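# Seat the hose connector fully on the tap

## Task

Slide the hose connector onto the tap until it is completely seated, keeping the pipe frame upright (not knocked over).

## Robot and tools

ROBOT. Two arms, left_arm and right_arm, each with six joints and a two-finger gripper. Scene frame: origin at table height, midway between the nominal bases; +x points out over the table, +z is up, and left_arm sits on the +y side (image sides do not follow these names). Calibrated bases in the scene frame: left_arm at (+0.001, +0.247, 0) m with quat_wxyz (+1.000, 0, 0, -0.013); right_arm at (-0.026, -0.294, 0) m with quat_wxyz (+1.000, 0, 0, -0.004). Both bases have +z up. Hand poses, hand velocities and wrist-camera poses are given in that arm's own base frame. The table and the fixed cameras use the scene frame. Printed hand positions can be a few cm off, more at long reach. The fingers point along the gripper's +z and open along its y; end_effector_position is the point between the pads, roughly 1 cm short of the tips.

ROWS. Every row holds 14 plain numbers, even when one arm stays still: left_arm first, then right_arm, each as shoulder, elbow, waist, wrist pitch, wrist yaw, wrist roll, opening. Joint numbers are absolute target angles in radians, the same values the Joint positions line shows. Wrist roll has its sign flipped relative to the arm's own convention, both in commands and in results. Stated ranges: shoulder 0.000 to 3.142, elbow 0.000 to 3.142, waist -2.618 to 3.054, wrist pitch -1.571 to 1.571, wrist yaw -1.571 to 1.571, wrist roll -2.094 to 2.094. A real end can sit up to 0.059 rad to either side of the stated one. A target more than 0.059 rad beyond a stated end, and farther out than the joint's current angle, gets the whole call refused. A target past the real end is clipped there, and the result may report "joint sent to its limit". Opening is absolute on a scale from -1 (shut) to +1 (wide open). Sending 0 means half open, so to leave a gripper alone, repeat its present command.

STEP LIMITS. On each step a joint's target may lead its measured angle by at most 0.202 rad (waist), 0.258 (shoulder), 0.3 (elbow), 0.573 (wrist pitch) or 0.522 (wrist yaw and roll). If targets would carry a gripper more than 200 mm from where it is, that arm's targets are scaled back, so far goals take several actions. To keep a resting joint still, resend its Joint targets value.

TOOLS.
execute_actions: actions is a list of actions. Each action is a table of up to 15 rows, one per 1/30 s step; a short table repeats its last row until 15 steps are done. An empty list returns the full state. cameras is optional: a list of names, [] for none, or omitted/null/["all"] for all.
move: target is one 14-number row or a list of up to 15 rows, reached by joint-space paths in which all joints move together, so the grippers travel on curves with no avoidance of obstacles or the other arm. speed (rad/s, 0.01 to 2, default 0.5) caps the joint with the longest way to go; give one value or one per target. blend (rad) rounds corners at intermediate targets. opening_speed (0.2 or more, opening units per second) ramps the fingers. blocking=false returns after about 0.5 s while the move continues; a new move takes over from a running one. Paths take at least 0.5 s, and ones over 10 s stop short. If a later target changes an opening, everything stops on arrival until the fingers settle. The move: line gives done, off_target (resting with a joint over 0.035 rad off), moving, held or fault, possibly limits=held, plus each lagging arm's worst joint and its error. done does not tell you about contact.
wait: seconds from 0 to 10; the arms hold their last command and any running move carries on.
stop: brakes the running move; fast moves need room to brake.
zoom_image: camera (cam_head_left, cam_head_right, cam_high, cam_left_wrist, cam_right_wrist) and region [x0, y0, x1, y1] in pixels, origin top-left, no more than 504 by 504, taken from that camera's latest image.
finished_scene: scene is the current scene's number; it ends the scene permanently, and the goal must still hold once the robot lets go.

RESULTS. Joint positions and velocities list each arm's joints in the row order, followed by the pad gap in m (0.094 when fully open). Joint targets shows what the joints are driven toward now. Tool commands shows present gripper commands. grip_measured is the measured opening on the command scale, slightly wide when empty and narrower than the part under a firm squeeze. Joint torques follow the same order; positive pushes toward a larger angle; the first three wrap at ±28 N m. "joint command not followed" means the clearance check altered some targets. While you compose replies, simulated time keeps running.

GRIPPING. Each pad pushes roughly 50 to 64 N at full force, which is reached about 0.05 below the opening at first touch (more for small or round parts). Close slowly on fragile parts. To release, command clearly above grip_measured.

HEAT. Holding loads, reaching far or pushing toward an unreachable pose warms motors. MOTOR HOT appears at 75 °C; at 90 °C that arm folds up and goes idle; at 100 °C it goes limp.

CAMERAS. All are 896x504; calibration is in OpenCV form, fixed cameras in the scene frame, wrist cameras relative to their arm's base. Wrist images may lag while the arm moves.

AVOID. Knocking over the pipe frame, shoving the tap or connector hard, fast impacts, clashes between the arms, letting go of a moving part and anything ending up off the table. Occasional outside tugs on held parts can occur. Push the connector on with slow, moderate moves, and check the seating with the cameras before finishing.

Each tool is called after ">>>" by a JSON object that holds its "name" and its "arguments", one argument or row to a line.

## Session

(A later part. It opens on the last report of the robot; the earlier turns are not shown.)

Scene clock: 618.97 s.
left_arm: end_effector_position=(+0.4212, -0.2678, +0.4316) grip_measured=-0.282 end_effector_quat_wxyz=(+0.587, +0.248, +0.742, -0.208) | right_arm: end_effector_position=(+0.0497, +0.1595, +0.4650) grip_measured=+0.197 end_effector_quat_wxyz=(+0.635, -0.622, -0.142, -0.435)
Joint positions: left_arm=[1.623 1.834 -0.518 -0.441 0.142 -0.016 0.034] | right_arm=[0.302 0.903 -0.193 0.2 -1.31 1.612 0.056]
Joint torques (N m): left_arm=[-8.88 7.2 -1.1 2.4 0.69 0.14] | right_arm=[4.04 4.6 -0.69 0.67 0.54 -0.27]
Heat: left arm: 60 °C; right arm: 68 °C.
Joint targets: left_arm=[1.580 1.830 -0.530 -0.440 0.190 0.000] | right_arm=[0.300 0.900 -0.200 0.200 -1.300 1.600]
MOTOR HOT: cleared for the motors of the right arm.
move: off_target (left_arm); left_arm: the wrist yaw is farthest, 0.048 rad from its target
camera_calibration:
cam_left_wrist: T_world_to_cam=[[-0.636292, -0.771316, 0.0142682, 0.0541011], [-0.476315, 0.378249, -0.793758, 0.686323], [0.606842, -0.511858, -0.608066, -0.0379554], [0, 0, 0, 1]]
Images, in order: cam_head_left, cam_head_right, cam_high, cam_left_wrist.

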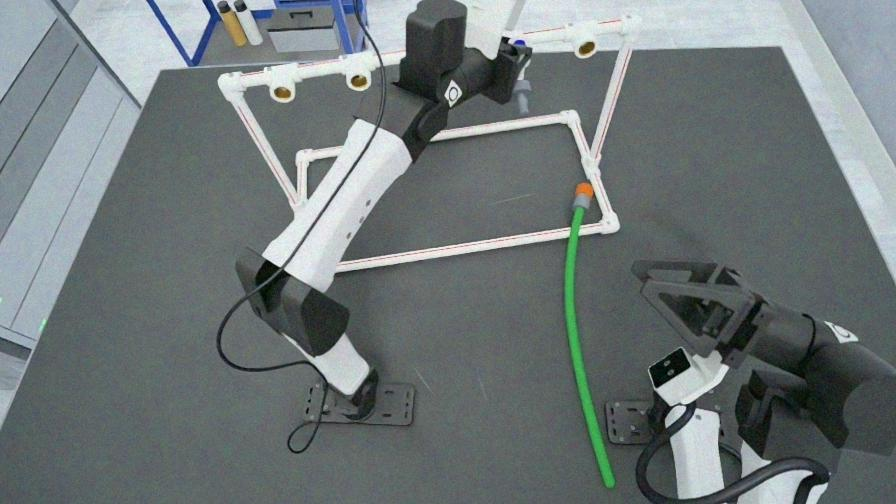

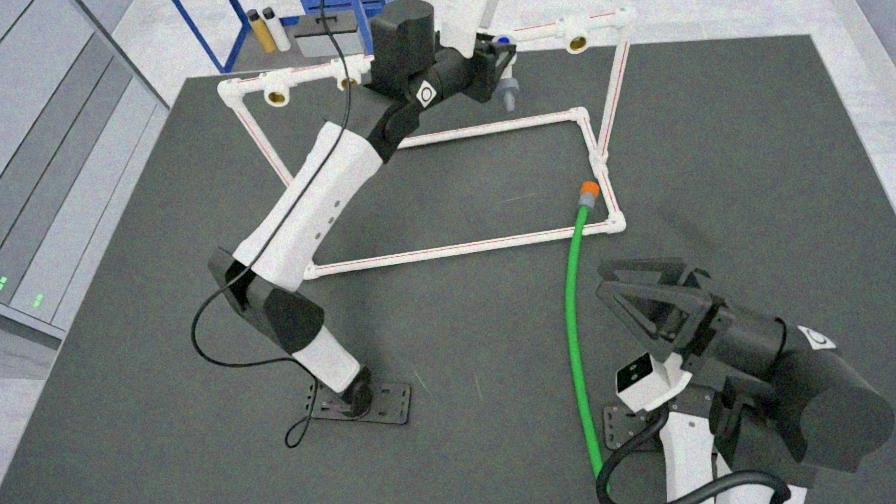

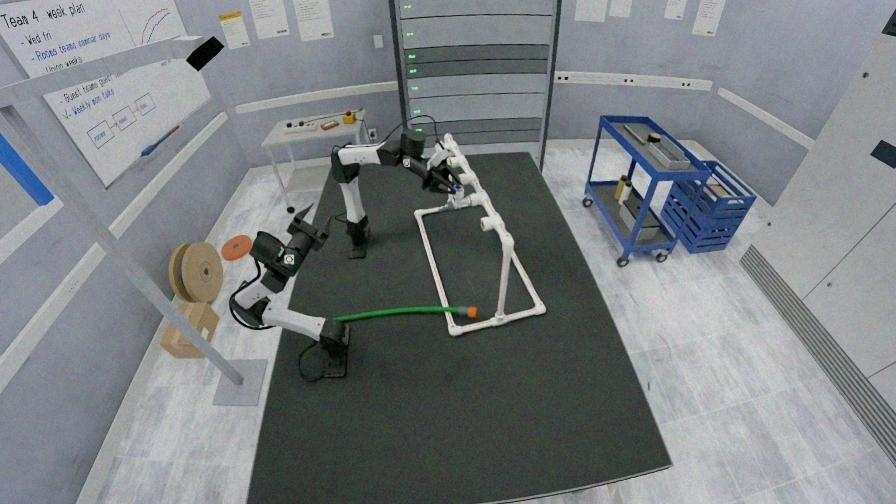

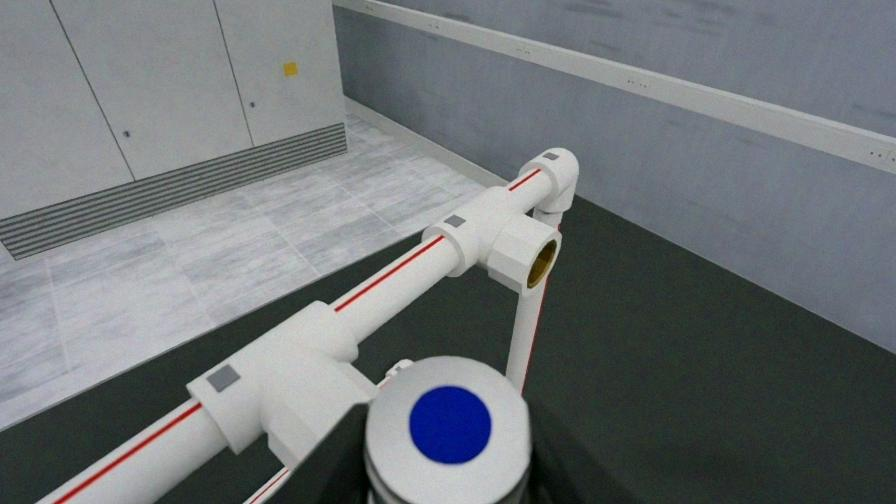

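>>> {"name": "move", "arguments": {
  "target": [
    [1.58,1.83,-0.53,-0.44,0.19,0,-0.9,1.2,1.5,0.1,-0.8,0,-0.45,-0.1],
    [1.58,1.83,-0.53,-0.44,0.19,0,-0.9,2.24,2.25,0.246,-1.55,0,-0.45,-0.1]
  ],
  "speed": 1,
  "blend": 0.2,
  "cameras": ["cam_right_wrist","cam_head_left","cam_head_right"]
}}

Scene clock: 646.47 s.
left_arm: end_effector_position=(+0.4211, -0.2679, +0.4316) grip_measured=-0.282 end_effector_quat_wxyz=(+0.587, +0.249, +0.742, -0.208) | right_arm: end_effector_position=(+0.4204, +0.1062, +0.1265) grip_measured=-0.097 end_effector_quat_wxyz=(+0.000, +0.097, +0.995, +0.006)
Joint positions: left_arm=[1.623 1.834 -0.518 -0.441 0.143 -0.016 0.034] | right_arm=[2.251 2.226 0.243 -1.541 -0.011 -0.437 0.042]
Joint torques (N m): left_arm=[-8.87 7.2 -1.06 2.39 0.7 0.13] | right_arm=[-11.58 8.98 0.23 0.17 0.12 -0.22]
Heat: left arm: 59 °C; right arm: 61 °C.
Joint targets: left_arm=[1.580 1.830 -0.530 -0.440 0.190 0.000] | right_arm=[2.240 2.250 0.246 -1.550 0.000 -0.450]
move: off_target (left_arm); left_arm: the wrist yaw is farthest, 0.047 rad from its target
camera_calibration:
cam_right_wrist: T_world_to_cam=[[-0.202531, -0.979255, 0.00644781, 0.187141], [-0.891137, 0.187028, 0.413396, 0.344519], [-0.406025, 0.0779795, -0.910529, 0.363767], [0, 0, 0, 1]]
Images, in order: cam_head_left, cam_head_right, cam_right_wrist.

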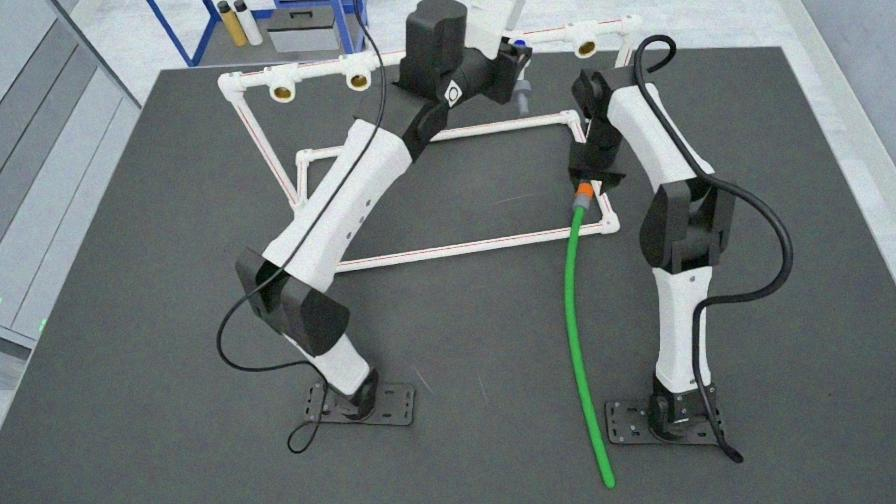

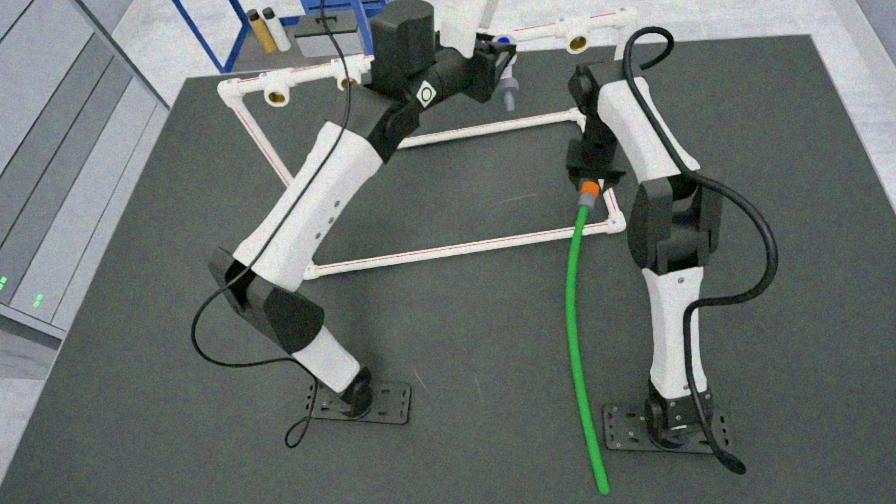

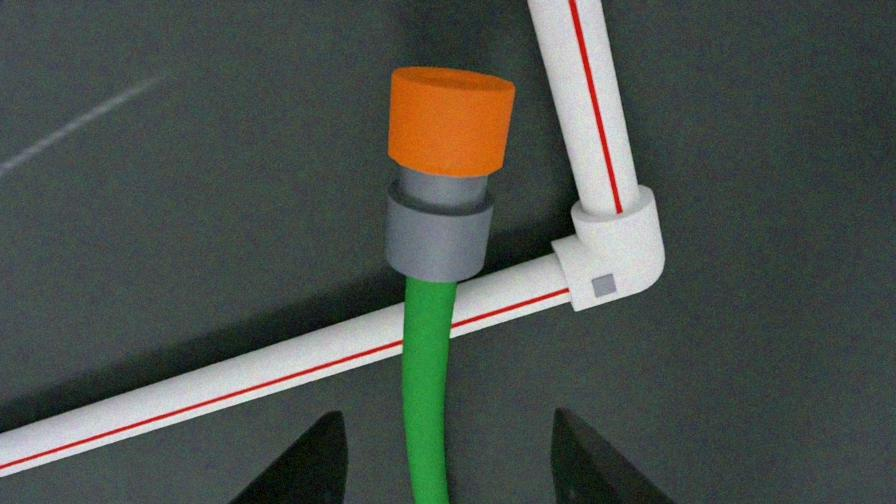

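>>> {"name": "move", "arguments": {
  "target": [
    [1.58,1.83,-0.53,-0.44,0.19,0,-0.9,2.34,2.36,0.217,-1.55,0,-0.5,0.05],
    [1.58,1.83,-0.53,-0.44,0.19,0,-0.9,2.35,2.027,0.217,-1.248,0,-0.5,0.05]
  ],
  "speed": [0.5,0.25],
  "cameras": ["cam_right_wrist"]
}}

Scene clock: 658.67 s.
left_arm: end_effector_position=(+0.4211, -0.2679, +0.4316) grip_measured=-0.282 end_effector_quat_wxyz=(+0.587, +0.249, +0.742, -0.208) | right_arm: end_effector_position=(+0.4430, +0.1007, +0.0358) grip_measured=+0.047 end_effector_quat_wxyz=(-0.006, +0.133, +0.991, +0.003)
Joint positions: left_arm=[1.623 1.834 -0.518 -0.441 0.143 -0.016 0.034] | right_arm=[2.348 2.028 0.22 -1.26 -0.01 -0.487 0.049]
Joint torques (N m): left_arm=[-8.85 7.23 -1.06 2.4 0.69 0.13] | right_arm=[-11.08 6.49 -0.27 0.33 0.11 -0.23]
Joint targets: left_arm=[1.580 1.830 -0.530 -0.440 0.190 0.000] | right_arm=[2.350 2.027 0.217 -1.248 0.000 -0.500]
move: off_target (left_arm); left_arm: the wrist yaw is farthest, 0.047 rad from its target
camera_calibration:
cam_right_wrist: T_world_to_cam=[[-0.273507, -0.96177, 0.0138871, 0.216341], [-0.869468, 0.253381, 0.424057, 0.38652], [-0.411364, 0.103908, -0.905529, 0.290352], [0, 0, 0, 1]]
Images, in order: cam_right_wrist.

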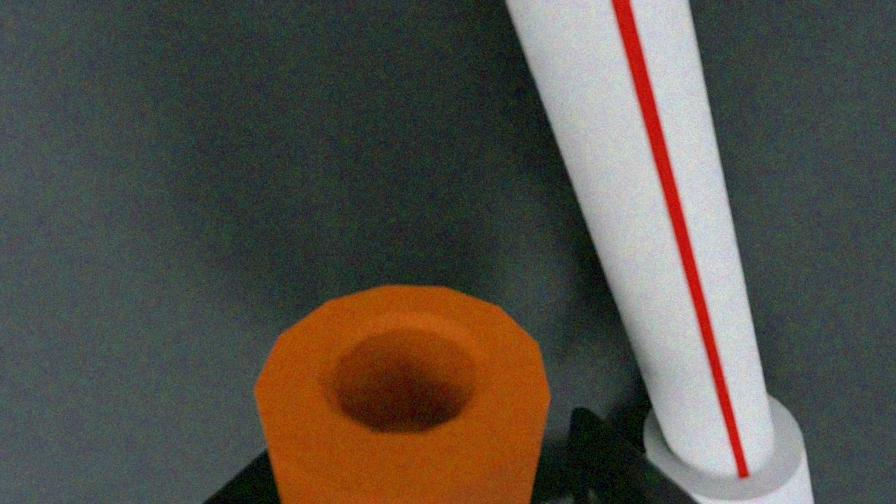

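>>> {"name": "move", "arguments": {
  "target": [
    [1.58,1.83,-0.53,-0.44,0.19,0,-0.9,2.35,2.027,0.217,-1.248,0,-0.5,-0.9],
    [1.58,1.83,-0.53,-0.44,0.19,0,-0.9,2.37,2.37,0.217,-1.55,0,-0.5,-0.9]
  ],
  "speed": [0.5,0.3],
  "opening_speed": 0.8,
  "cameras": ["cam_right_wrist","cam_head_left"]
}}

Scene clock: 663.77 s.
left_arm: end_effector_position=(+0.4211, -0.2679, +0.4316) grip_measured=-0.282 end_effector_quat_wxyz=(+0.587, +0.249, +0.742, -0.208) | right_arm: end_effector_position=(+0.4478, +0.1014, +0.1073) grip_measured=-0.344 end_effector_quat_wxyz=(+0.007, +0.134, +0.991, +0.007)
Joint positions: left_arm=[1.623 1.834 -0.518 -0.441 0.143 -0.016 0.034] | right_arm=[2.366 2.345 0.22 -1.531 -0.008 -0.488 0.031]
Joint torques (N m): left_arm=[-8.85 7.2 -1.06 2.41 0.69 0.13] | right_arm=[-10.95 9.05 -0.28 0.09 0.09 -0.21]
Joint targets: left_arm=[1.580 1.830 -0.530 -0.440 0.190 0.000] | right_arm=[2.370 2.370 0.217 -1.550 0.000 -0.500]
move: off_target (left_arm); left_arm: the wrist yaw is farthest, 0.047 rad from its target
camera_calibration:
cam_right_wrist: T_world_to_cam=[[-0.274845, -0.961484, 0.00278934, 0.219084], [-0.880437, 0.252841, 0.401126, 0.367639], [-0.386381, 0.107792, -0.916019, 0.346614], [0, 0, 0, 1]]
Images, in order: cam_head_left, cam_right_wrist.

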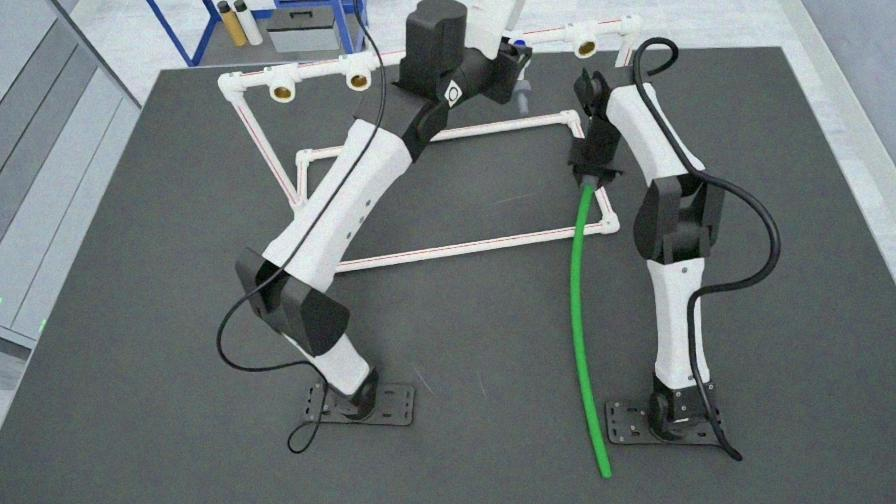

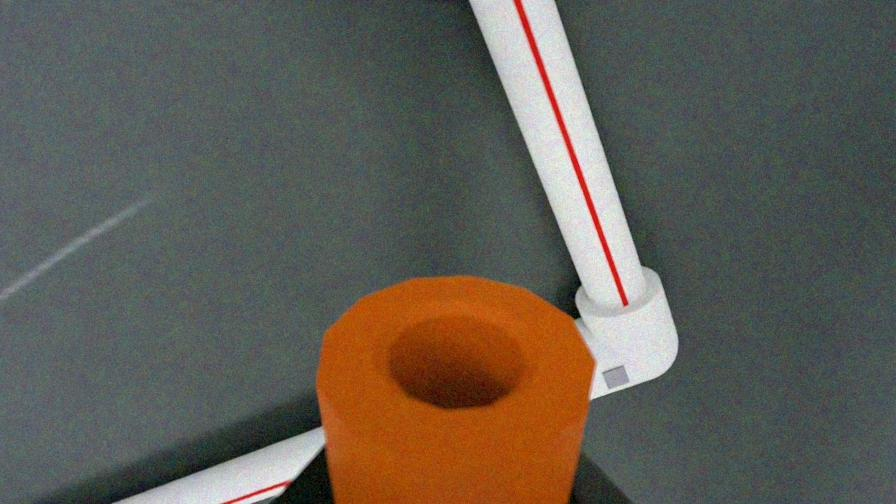

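>>> {"name": "move", "arguments": {
  "target": [
    [1.58,1.83,-0.53,-0.44,0.19,0,-0.9,1.62,1.40,0.33,-1.30,0,-1.0,-0.9],
    [1.58,1.83,-0.53,-0.44,0.19,0,-0.9,1.641,1.332,0.33,-1.262,0,-1.9,-0.9],
    [1.58,1.83,-0.53,-0.44,0.19,0,-0.9,1.69,1.09,0.33,-0.97,0,-1.9,-0.9]
  ],
  "speed": [0.7,0.7,0.3],
  "blend": [0.1,0,0]
}}

Scene clock: 671.37 s.
left_arm: end_effector_position=(+0.4211, -0.2679, +0.4316) grip_measured=-0.282 end_effector_quat_wxyz=(+0.587, +0.249, +0.742, -0.208) | right_arm: end_effector_position=(+0.2698, +0.0905, +0.0412) grip_measured=-0.345 end_effector_quat_wxyz=(-0.002, +0.704, +0.710, -0.005)
Joint positions: left_arm=[1.623 1.834 -0.518 -0.441 0.143 -0.016 0.034] | right_arm=[1.689 1.09 0.324 -0.983 0 -1.885 0.031]
Joint torques (N m): left_arm=[-8.87 7.21 -1.09 2.39 0.7 0.14] | right_arm=[-5.9 6.15 0.57 0.27 0.03 -0.26]
Heat: left arm: 58 °C; right arm: 66 °C.
Joint targets: left_arm=[1.580 1.830 -0.530 -0.440 0.190 0.000] | right_arm=[1.690 1.090 0.330 -0.970 0.000 -1.900]
move: off_target (left_arm); left_arm: the wrist yaw is farthest, 0.047 rad from its target
camera_calibration:
cam_left_wrist: T_world_to_cam=[[-0.636578, -0.771079, 0.0143538, 0.0541827], [-0.476208, 0.378366, -0.793766, 0.686316], [0.606625, -0.512129, -0.608054, -0.0379434], [0, 0, 0, 1]]
cam_right_wrist: T_world_to_cam=[[-0.999597, 0.00047401, 0.0283713, 0.267301], [0.0120441, 0.91241, 0.409101, -0.0606037], [-0.0256923, 0.409278, -0.912048, 0.0936653], [0, 0, 0, 1]]

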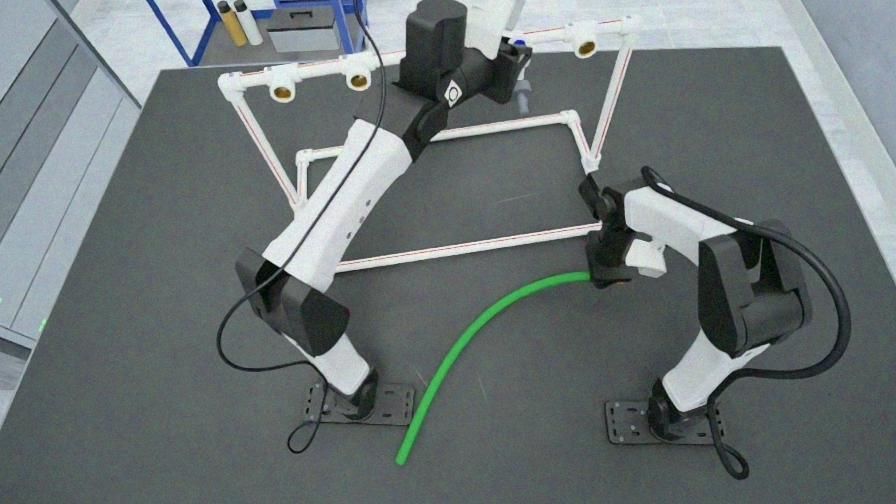

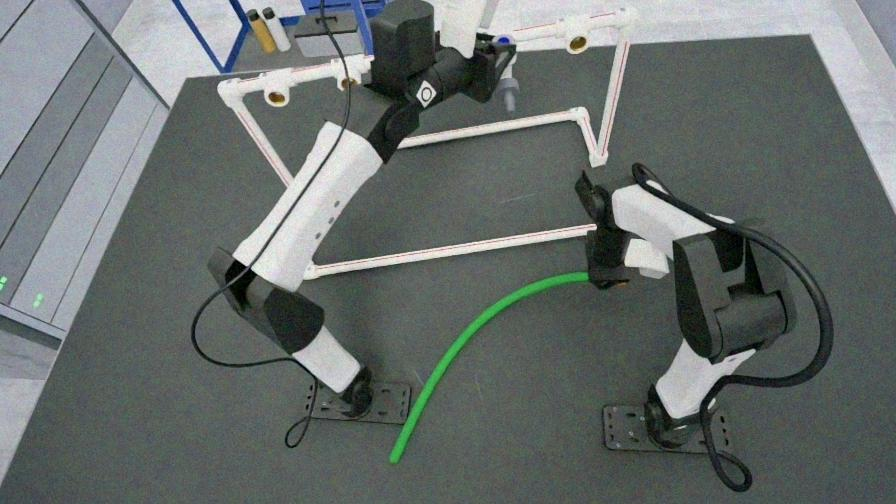

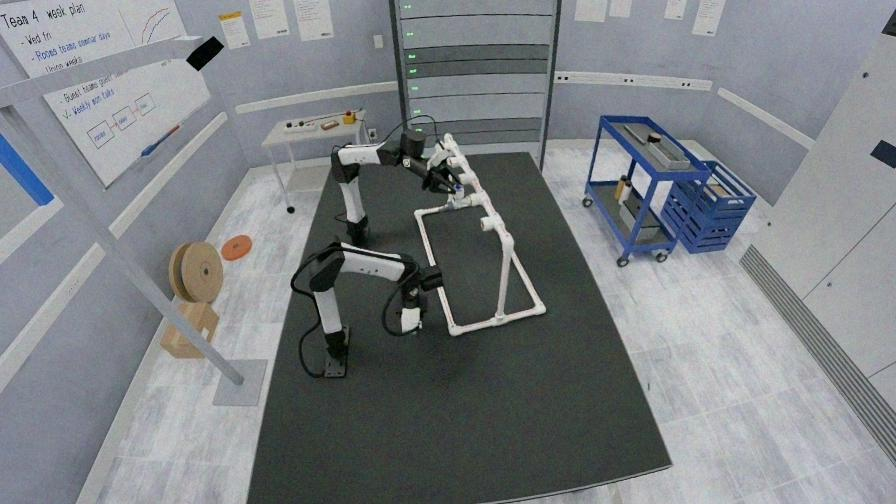

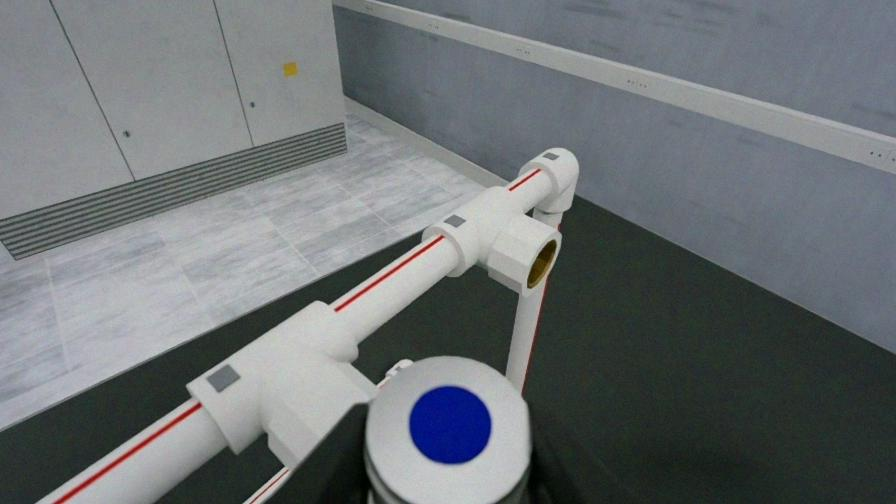

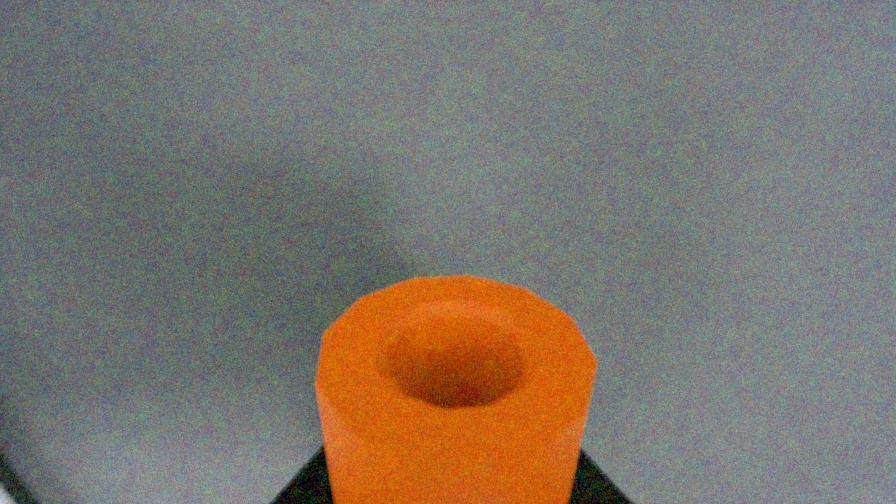

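>>> {"name": "move", "arguments": {
  "target": [
    [1.58,1.83,-0.53,-0.44,0.19,0,-0.9,1.695,1.05,0.33,-0.93,0,-1.9,-0.9],
    [1.58,1.83,-0.53,-0.44,0.19,0,-0.9,1.695,1.05,0.33,-0.93,0,-1.9,0.1],
    [1.58,1.83,-0.53,-0.44,0.19,0,-0.9,1.64,1.36,0.33,-1.29,0,-1.9,0.1],
    [1.58,1.83,-0.53,-0.44,0.19,0,-0.9,1.64,1.36,0.33,-1.29,0,1.24,0.1]
  ],
  "speed": [0.3,0.5,0.5,1.5],
  "opening_speed": 0.8,
  "cameras": ["cam_right_wrist","cam_head_left"]
}}

Scene clock: 681.83 s.
left_arm: end_effector_position=(+0.4211, -0.2679, +0.4316) grip_measured=-0.282 end_effector_quat_wxyz=(+0.587, +0.249, +0.742, -0.208) | right_arm: end_effector_position=(+0.2722, +0.0913, +0.1099) grip_measured=+0.098 end_effector_quat_wxyz=(+0.015, +0.700, -0.714, -0.007)
Joint positions: left_arm=[1.623 1.834 -0.518 -0.441 0.143 -0.016 0.034] | right_arm=[1.662 1.339 0.324 -1.282 0 1.226 0.052]
Joint torques (N m): left_arm=[-8.85 7.19 -1.1 2.39 0.69 0.12] | right_arm=[-7.97 8.66 0.57 0.07 -0.11 0.07]
Joint targets: left_arm=[1.580 1.830 -0.530 -0.440 0.190 0.000] | right_arm=[1.640 1.360 0.330 -1.290 0.000 1.240]
move: off_target (left_arm); left_arm: the wrist yaw is farthest, 0.047 rad from its target
camera_calibration:
cam_right_wrist: T_world_to_cam=[[0.999446, -0.0306343, -0.0130467, -0.26905], [-0.0222464, -0.9059, 0.422908, 0.0843284], [-0.0247744, -0.422383, -0.906079, 0.231091], [0, 0, 0, 1]]
Images, in order: cam_head_left, cam_right_wrist.

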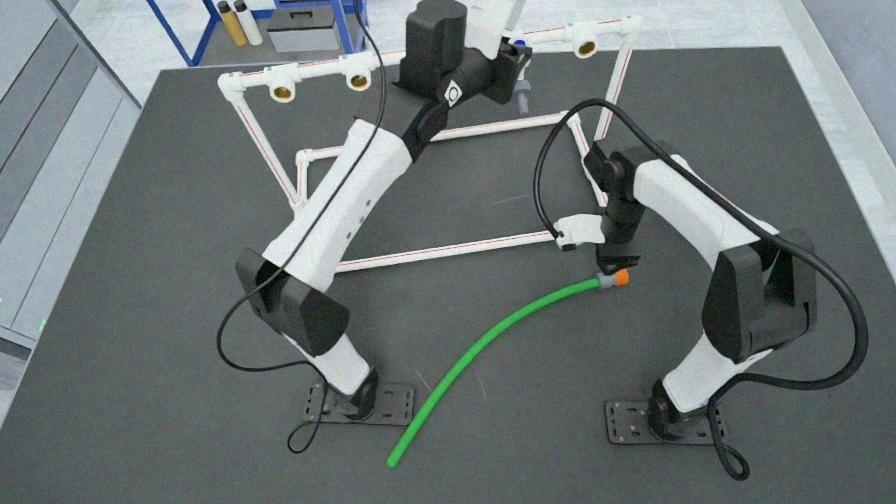

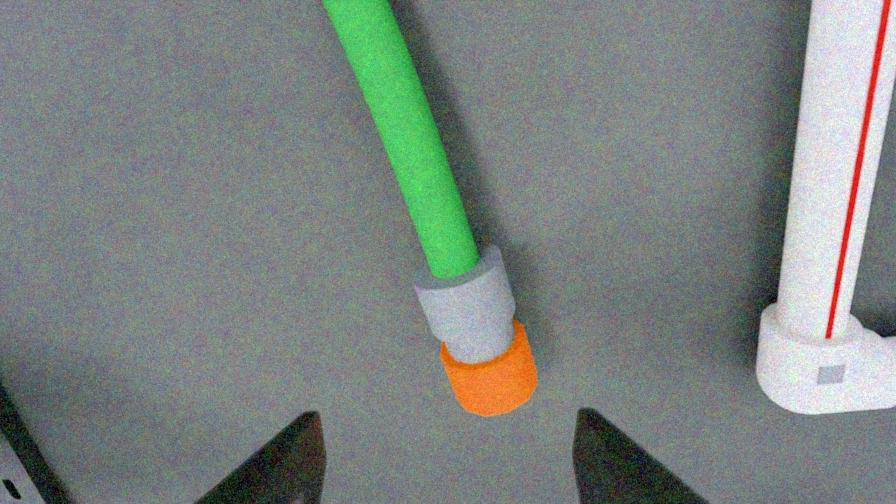

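>>> {"name": "move", "arguments": {
  "target": [
    [1.58,1.83,-0.53,-0.44,0.19,0,-0.9,1.655,1.35,0.262,-1.28,0,1.64,0.1],
    [1.58,1.83,-0.53,-0.44,0.19,0,-0.9,1.70,1.04,0.262,-0.92,0,1.64,0.1]
  ],
  "speed": [0.5,0.3],
  "cameras": ["cam_right_wrist","cam_head_left"]
}}

Scene clock: 692.27 s.
left_arm: end_effector_position=(+0.4211, -0.2679, +0.4316) grip_measured=-0.282 end_effector_quat_wxyz=(+0.587, +0.249, +0.742, -0.208) | right_arm: end_effector_position=(+0.2702, +0.0742, +0.0280) grip_measured=+0.098 end_effector_quat_wxyz=(+0.006, +0.812, -0.584, -0.005)
Joint positions: left_arm=[1.623 1.834 -0.518 -0.441 0.143 -0.016 0.034] | right_arm=[1.696 1.042 0.268 -0.932 0 1.627 0.052]
Joint torques (N m): left_arm=[-8.85 7.23 -1.1 2.39 0.7 0.14] | right_arm=[-5.64 5.81 -0.55 0.26 -0.11 0.08]
Joint targets: left_arm=[1.580 1.830 -0.530 -0.440 0.190 0.000] | right_arm=[1.700 1.040 0.262 -0.920 0.000 1.640]
move: off_target (left_arm); left_arm: the wrist yaw is farthest, 0.047 rad from its target
camera_calibration:
cam_right_wrist: T_world_to_cam=[[0.951048, 0.309031, 0.0028194, -0.281152], [0.280508, -0.867025, 0.411805, 0.0190072], [0.129705, -0.390855, -0.911268, 0.105687], [0, 0, 0, 1]]
Images, in order: cam_head_left, cam_right_wrist.

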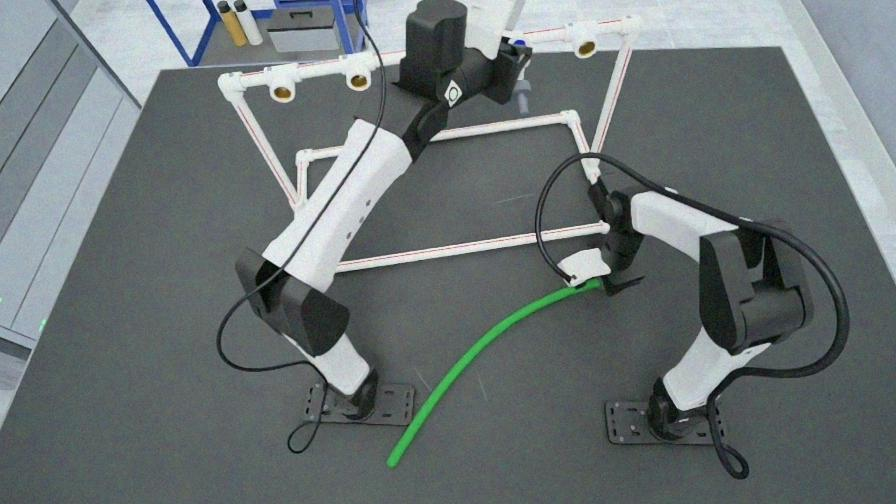

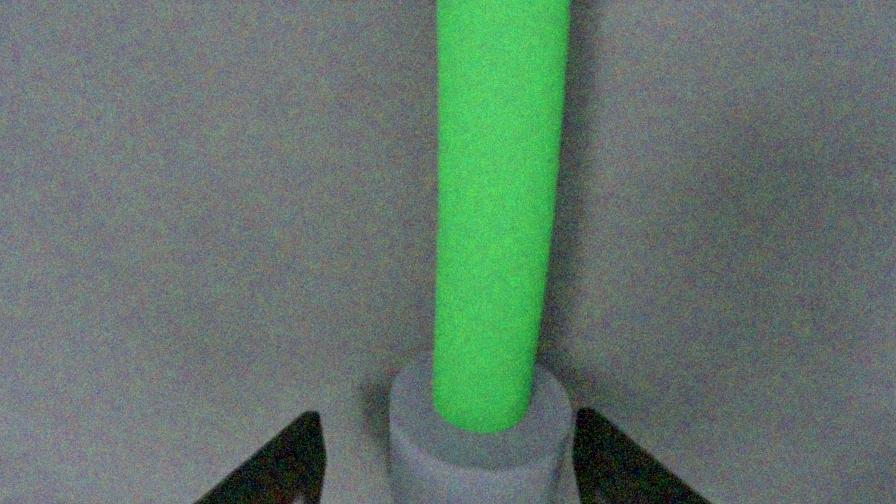

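>>> {"name": "move", "arguments": {
  "target": [
    [1.58,1.83,-0.53,-0.44,0.19,0,-0.9,1.735,1.065,0.262,-0.90,0,1.64,0.1],
    [1.58,1.83,-0.53,-0.44,0.19,0,-0.9,1.735,1.065,0.262,-0.90,0,1.64,-0.9]
  ],
  "speed": 0.3,
  "opening_speed": 0.8,
  "cameras": ["cam_right_wrist"]
}}

Scene clock: 696.37 s.
left_arm: end_effector_position=(+0.4211, -0.2679, +0.4316) grip_measured=-0.282 end_effector_quat_wxyz=(+0.587, +0.249, +0.742, -0.208) | right_arm: end_effector_position=(+0.2733, +0.0750, +0.0190) grip_measured=-0.328 end_effector_quat_wxyz=(+0.009, +0.812, -0.584, -0.007)
Joint positions: left_arm=[1.623 1.834 -0.518 -0.441 0.143 -0.016 0.034] | right_arm=[1.73 1.042 0.268 -0.906 0 1.627 0.032]
Joint torques (N m): left_arm=[-8.81 7.2 -1.14 2.4 0.68 0.14] | right_arm=[-5.79 8.27 -0.57 0.2 -0.12 0.07]
Joint targets: left_arm=[1.580 1.830 -0.530 -0.440 0.190 0.000] | right_arm=[1.735 1.065 0.262 -0.900 0.000 1.640]
move: off_target (left_arm); left_arm: the wrist yaw is farthest, 0.047 rad from its target
camera_calibration:
cam_right_wrist: T_world_to_cam=[[0.950919, 0.309391, -0.00556363, -0.284185], [0.284171, -0.866006, 0.411438, 0.0215155], [0.122477, -0.392825, -0.911421, 0.0995303], [0, 0, 0, 1]]
Images, in order: cam_right_wrist.

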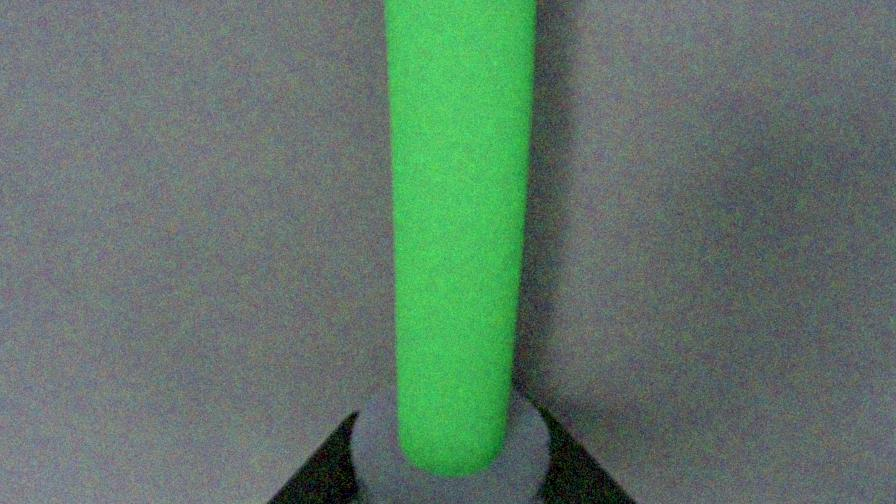

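>>> {"name": "move", "arguments": {
  "target": [
    [1.58,1.83,-0.53,-0.44,0.19,0,-0.9,1.5,1.35,0.262,-0.9,0,1.64,-0.9],
    [1.58,1.83,-0.53,-0.44,0.19,0,-0.9,1.0,1.0,0.1,0.0,0,1.64,-0.9],
    [1.58,1.83,-0.53,-0.44,0.19,0,-0.9,1.05,0.9,0.15,0.3,-1.3,1.7,-0.9],
    [1.58,1.83,-0.53,-0.44,0.19,0,-0.9,1.55,1.14,0.192,0.54,-1.518,1.73,-0.9]
  ],
  "speed": 0.8,
  "blend": [0.15,0.15,0.15,0]
}}

>>> {"name": "zoom_image", "arguments": {
  "camera": "cam_head_left",
  "region": [440, 20, 640, 180]
}}

>>> {"name": "zoom_image", "arguments": {
  "camera": "cam_high",
  "region": [380, 150, 520, 260]
}}

Scene clock: 717.70 s.
left_arm: end_effector_position=(+0.4211, -0.2679, +0.4316) grip_measured=-0.282 end_effector_quat_wxyz=(+0.587, +0.249, +0.742, -0.208) | right_arm: end_effector_position=(+0.3116, +0.2319, +0.3333) grip_measured=-0.329 end_effector_quat_wxyz=(+0.708, -0.694, -0.122, -0.043)
Joint positions: left_arm=[1.623 1.834 -0.518 -0.441 0.143 -0.016 0.034] | right_arm=[1.555 1.111 0.182 0.525 -1.501 1.725 0.032]
Joint torques (N m): left_arm=[-8.88 7.21 -1.1 2.39 0.69 0.12] | right_arm=[-6.45 10.43 0.83 1.19 -0.21 -0.09]
Heat: left arm: 58 °C; right arm: 60 °C.
Joint targets: left_arm=[1.580 1.830 -0.530 -0.440 0.190 0.000] | right_arm=[1.550 1.140 0.192 0.540 -1.518 1.730]
move: off_target (left_arm); blend cut to 0.1425 rad at target 1; left_arm: the wrist yaw is farthest, 0.047 rad from its target
camera_calibration:
cam_left_wrist: T_world_to_cam=[[-0.636578, -0.771079, 0.0143538, 0.0541827], [-0.476208, 0.378366, -0.793766, 0.686316], [0.606625, -0.512129, -0.608054, -0.0379434], [0, 0, 0, 1]]
cam_right_wrist: T_world_to_cam=[[-0.219002, -0.0487213, 0.974507, -0.246488], [0.930738, -0.310199, 0.193657, -0.240615], [0.292856, 0.949422, 0.113281, -0.262965], [0, 0, 0, 1]]

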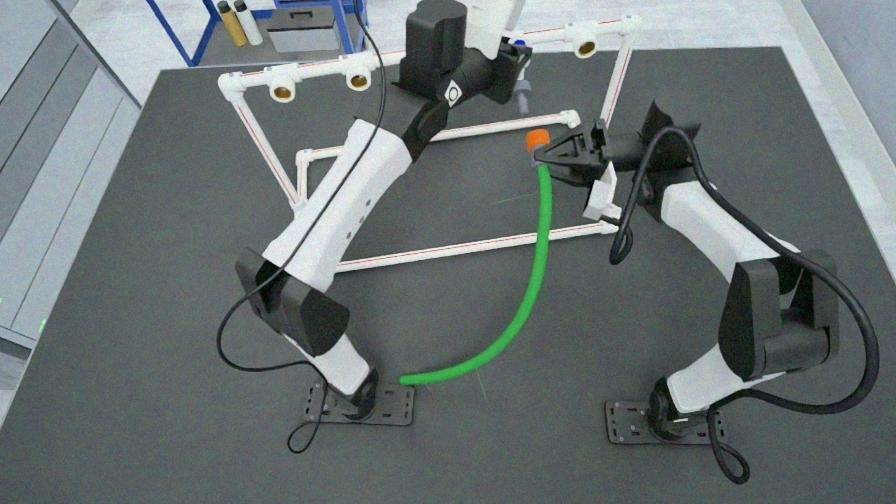

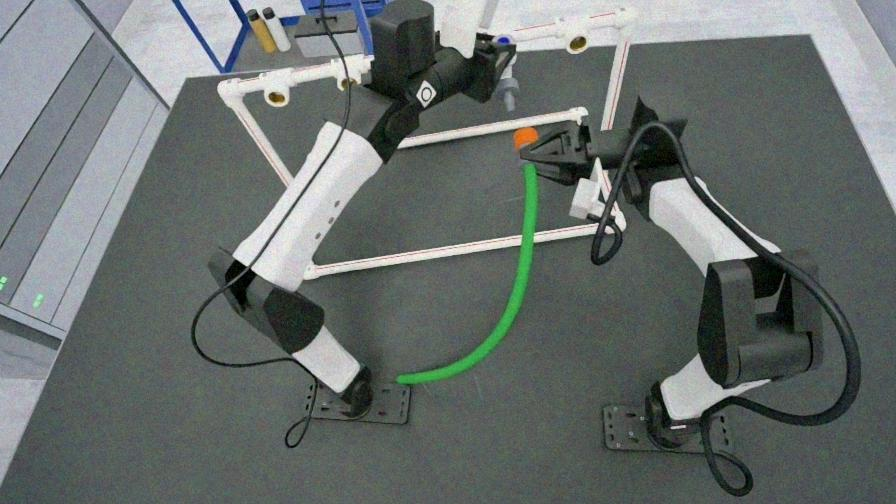

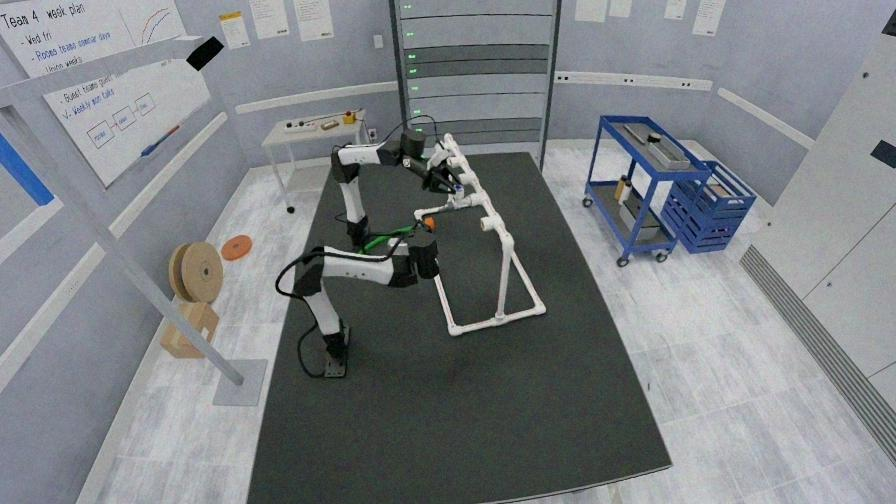

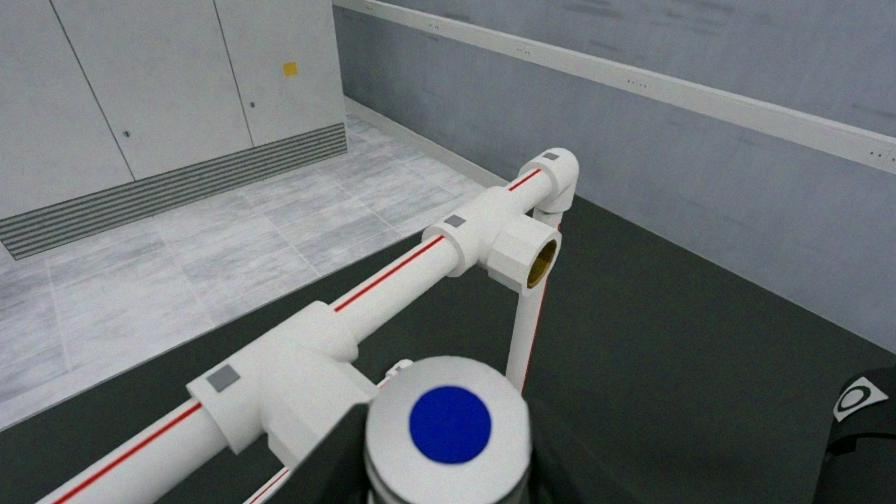

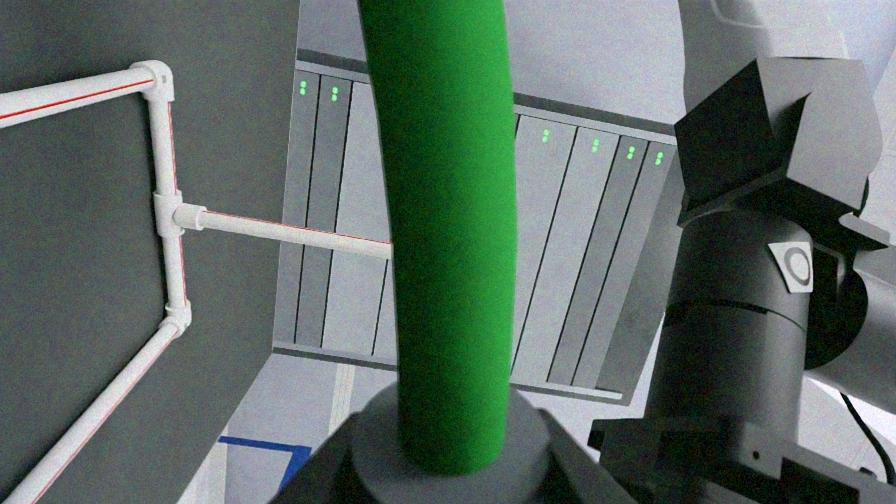

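Scaled by 2.520 from the camera's 896x504 image, which has a finer 1280x720 frame.

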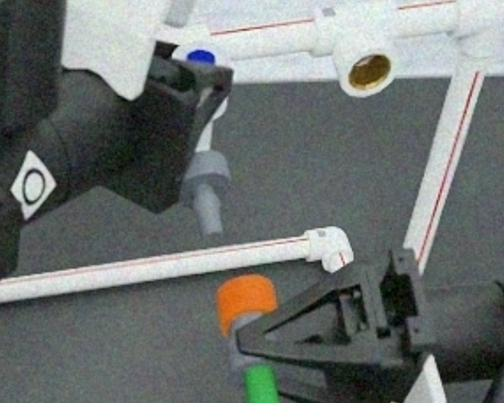

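Scaled by 3.600 from the camera's 896x504 image, which has a finer 1280x720 frame.

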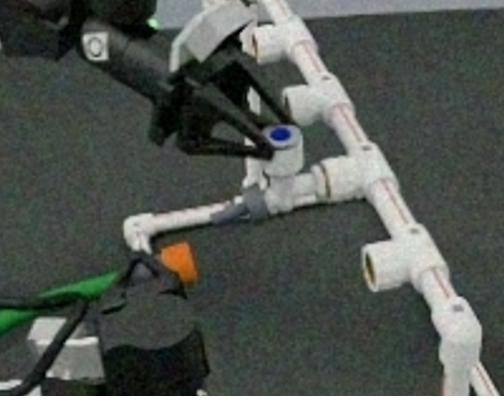

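>>> {"name": "move", "arguments": {
  "target": [1.58,1.83,-0.53,-0.44,0.19,0,-0.9,1.55,1.205,0.25,0.475,-1.46,1.73,-0.9],
  "speed": 0.3,
  "cameras": ["cam_head_left","cam_head_right","cam_high"]
}}

>>> {"name": "zoom_image", "arguments": {
  "camera": "cam_head_left",
  "region": [470, 60, 590, 180]
}}

>>> {"name": "zoom_image", "arguments": {
  "camera": "cam_high",
  "region": [400, 170, 480, 250]
}}

>>> {"name": "zoom_image", "arguments": {
  "camera": "cam_head_right",
  "region": [450, 60, 570, 180]
}}

Scene clock: 733.07 s.
left_arm: end_effector_position=(+0.4211, -0.2679, +0.4316) grip_measured=-0.282 end_effector_quat_wxyz=(+0.587, +0.249, +0.742, -0.208) | right_arm: end_effector_position=(+0.3052, +0.2520, +0.3522) grip_measured=-0.329 end_effector_quat_wxyz=(+0.710, -0.689, -0.139, -0.042)
Joint positions: left_arm=[1.623 1.834 -0.518 -0.441 0.143 -0.016 0.034] | right_arm=[1.555 1.177 0.243 0.483 -1.468 1.725 0.032]
Joint torques (N m): left_arm=[-8.8 7.19 -1.09 2.39 0.7 0.13] | right_arm=[-6.52 10.47 0.57 1.02 0.1 -0.09]
Joint targets: left_arm=[1.580 1.830 -0.530 -0.440 0.190 0.000] | right_arm=[1.550 1.205 0.250 0.475 -1.460 1.730]
move: off_target (left_arm); left_arm: the wrist yaw is farthest, 0.047 rad from its target
Images, in order: cam_head_left, cam_head_right, cam_high.

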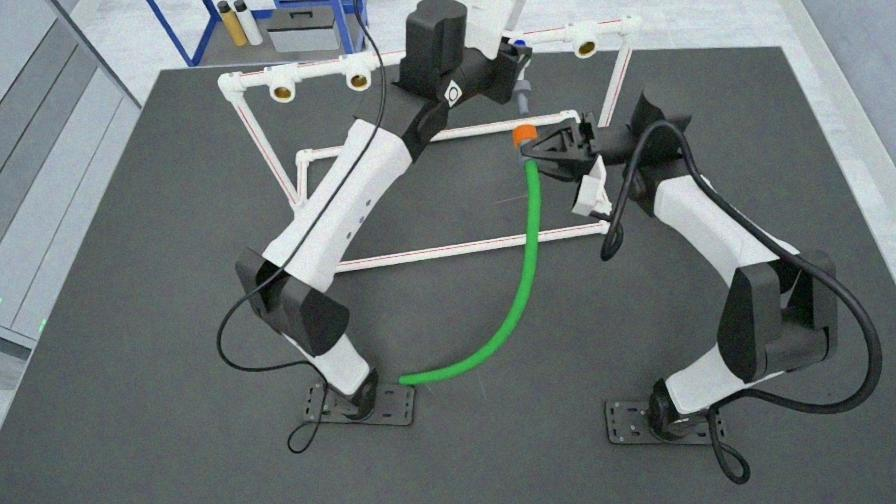

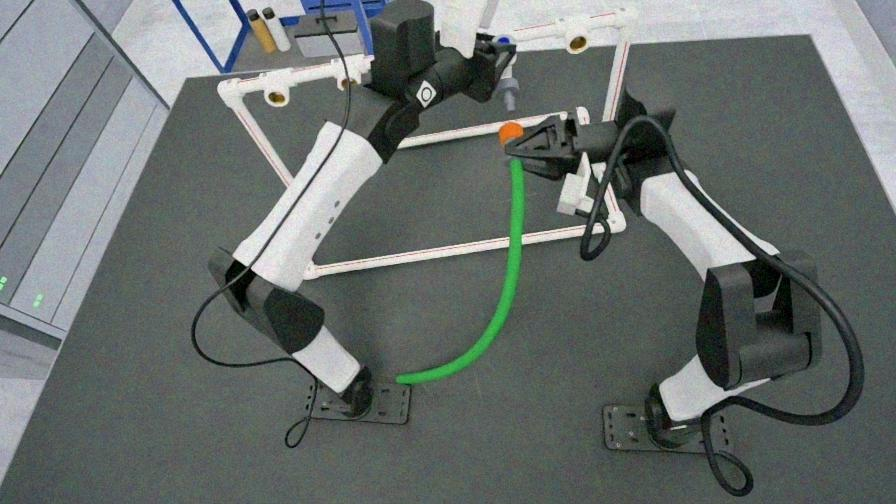

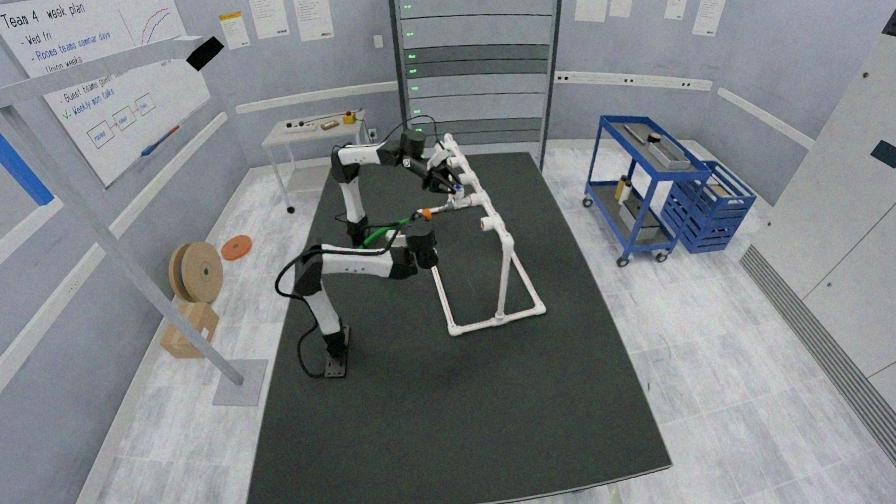

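Scaled by 4.200 from the camera's 896x504 image, which has a finer 1280x720 frame.

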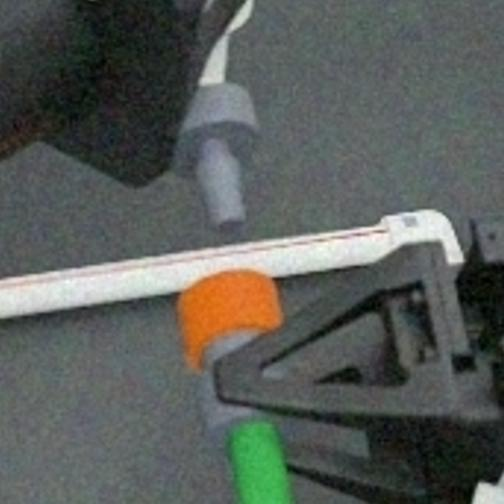

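Scaled by 6.300 from the camera's 896x504 image, which has a finer 1280x720 frame.

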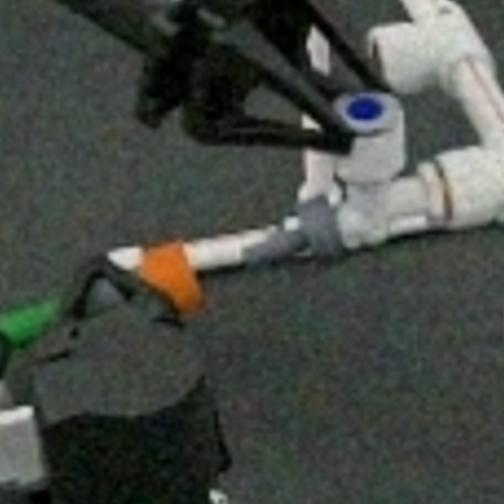

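Scaled by 4.200 from the camera's 896x504 image, which has a finer 1280x720 frame.

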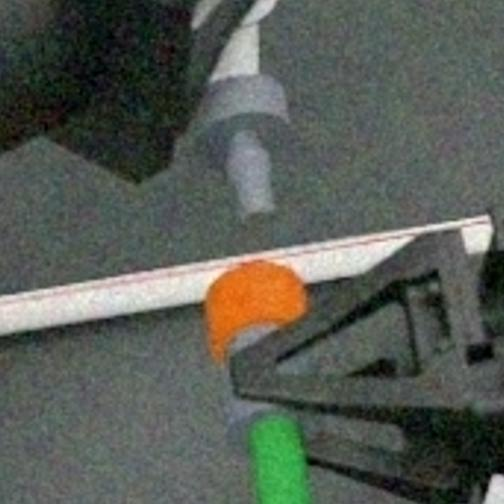

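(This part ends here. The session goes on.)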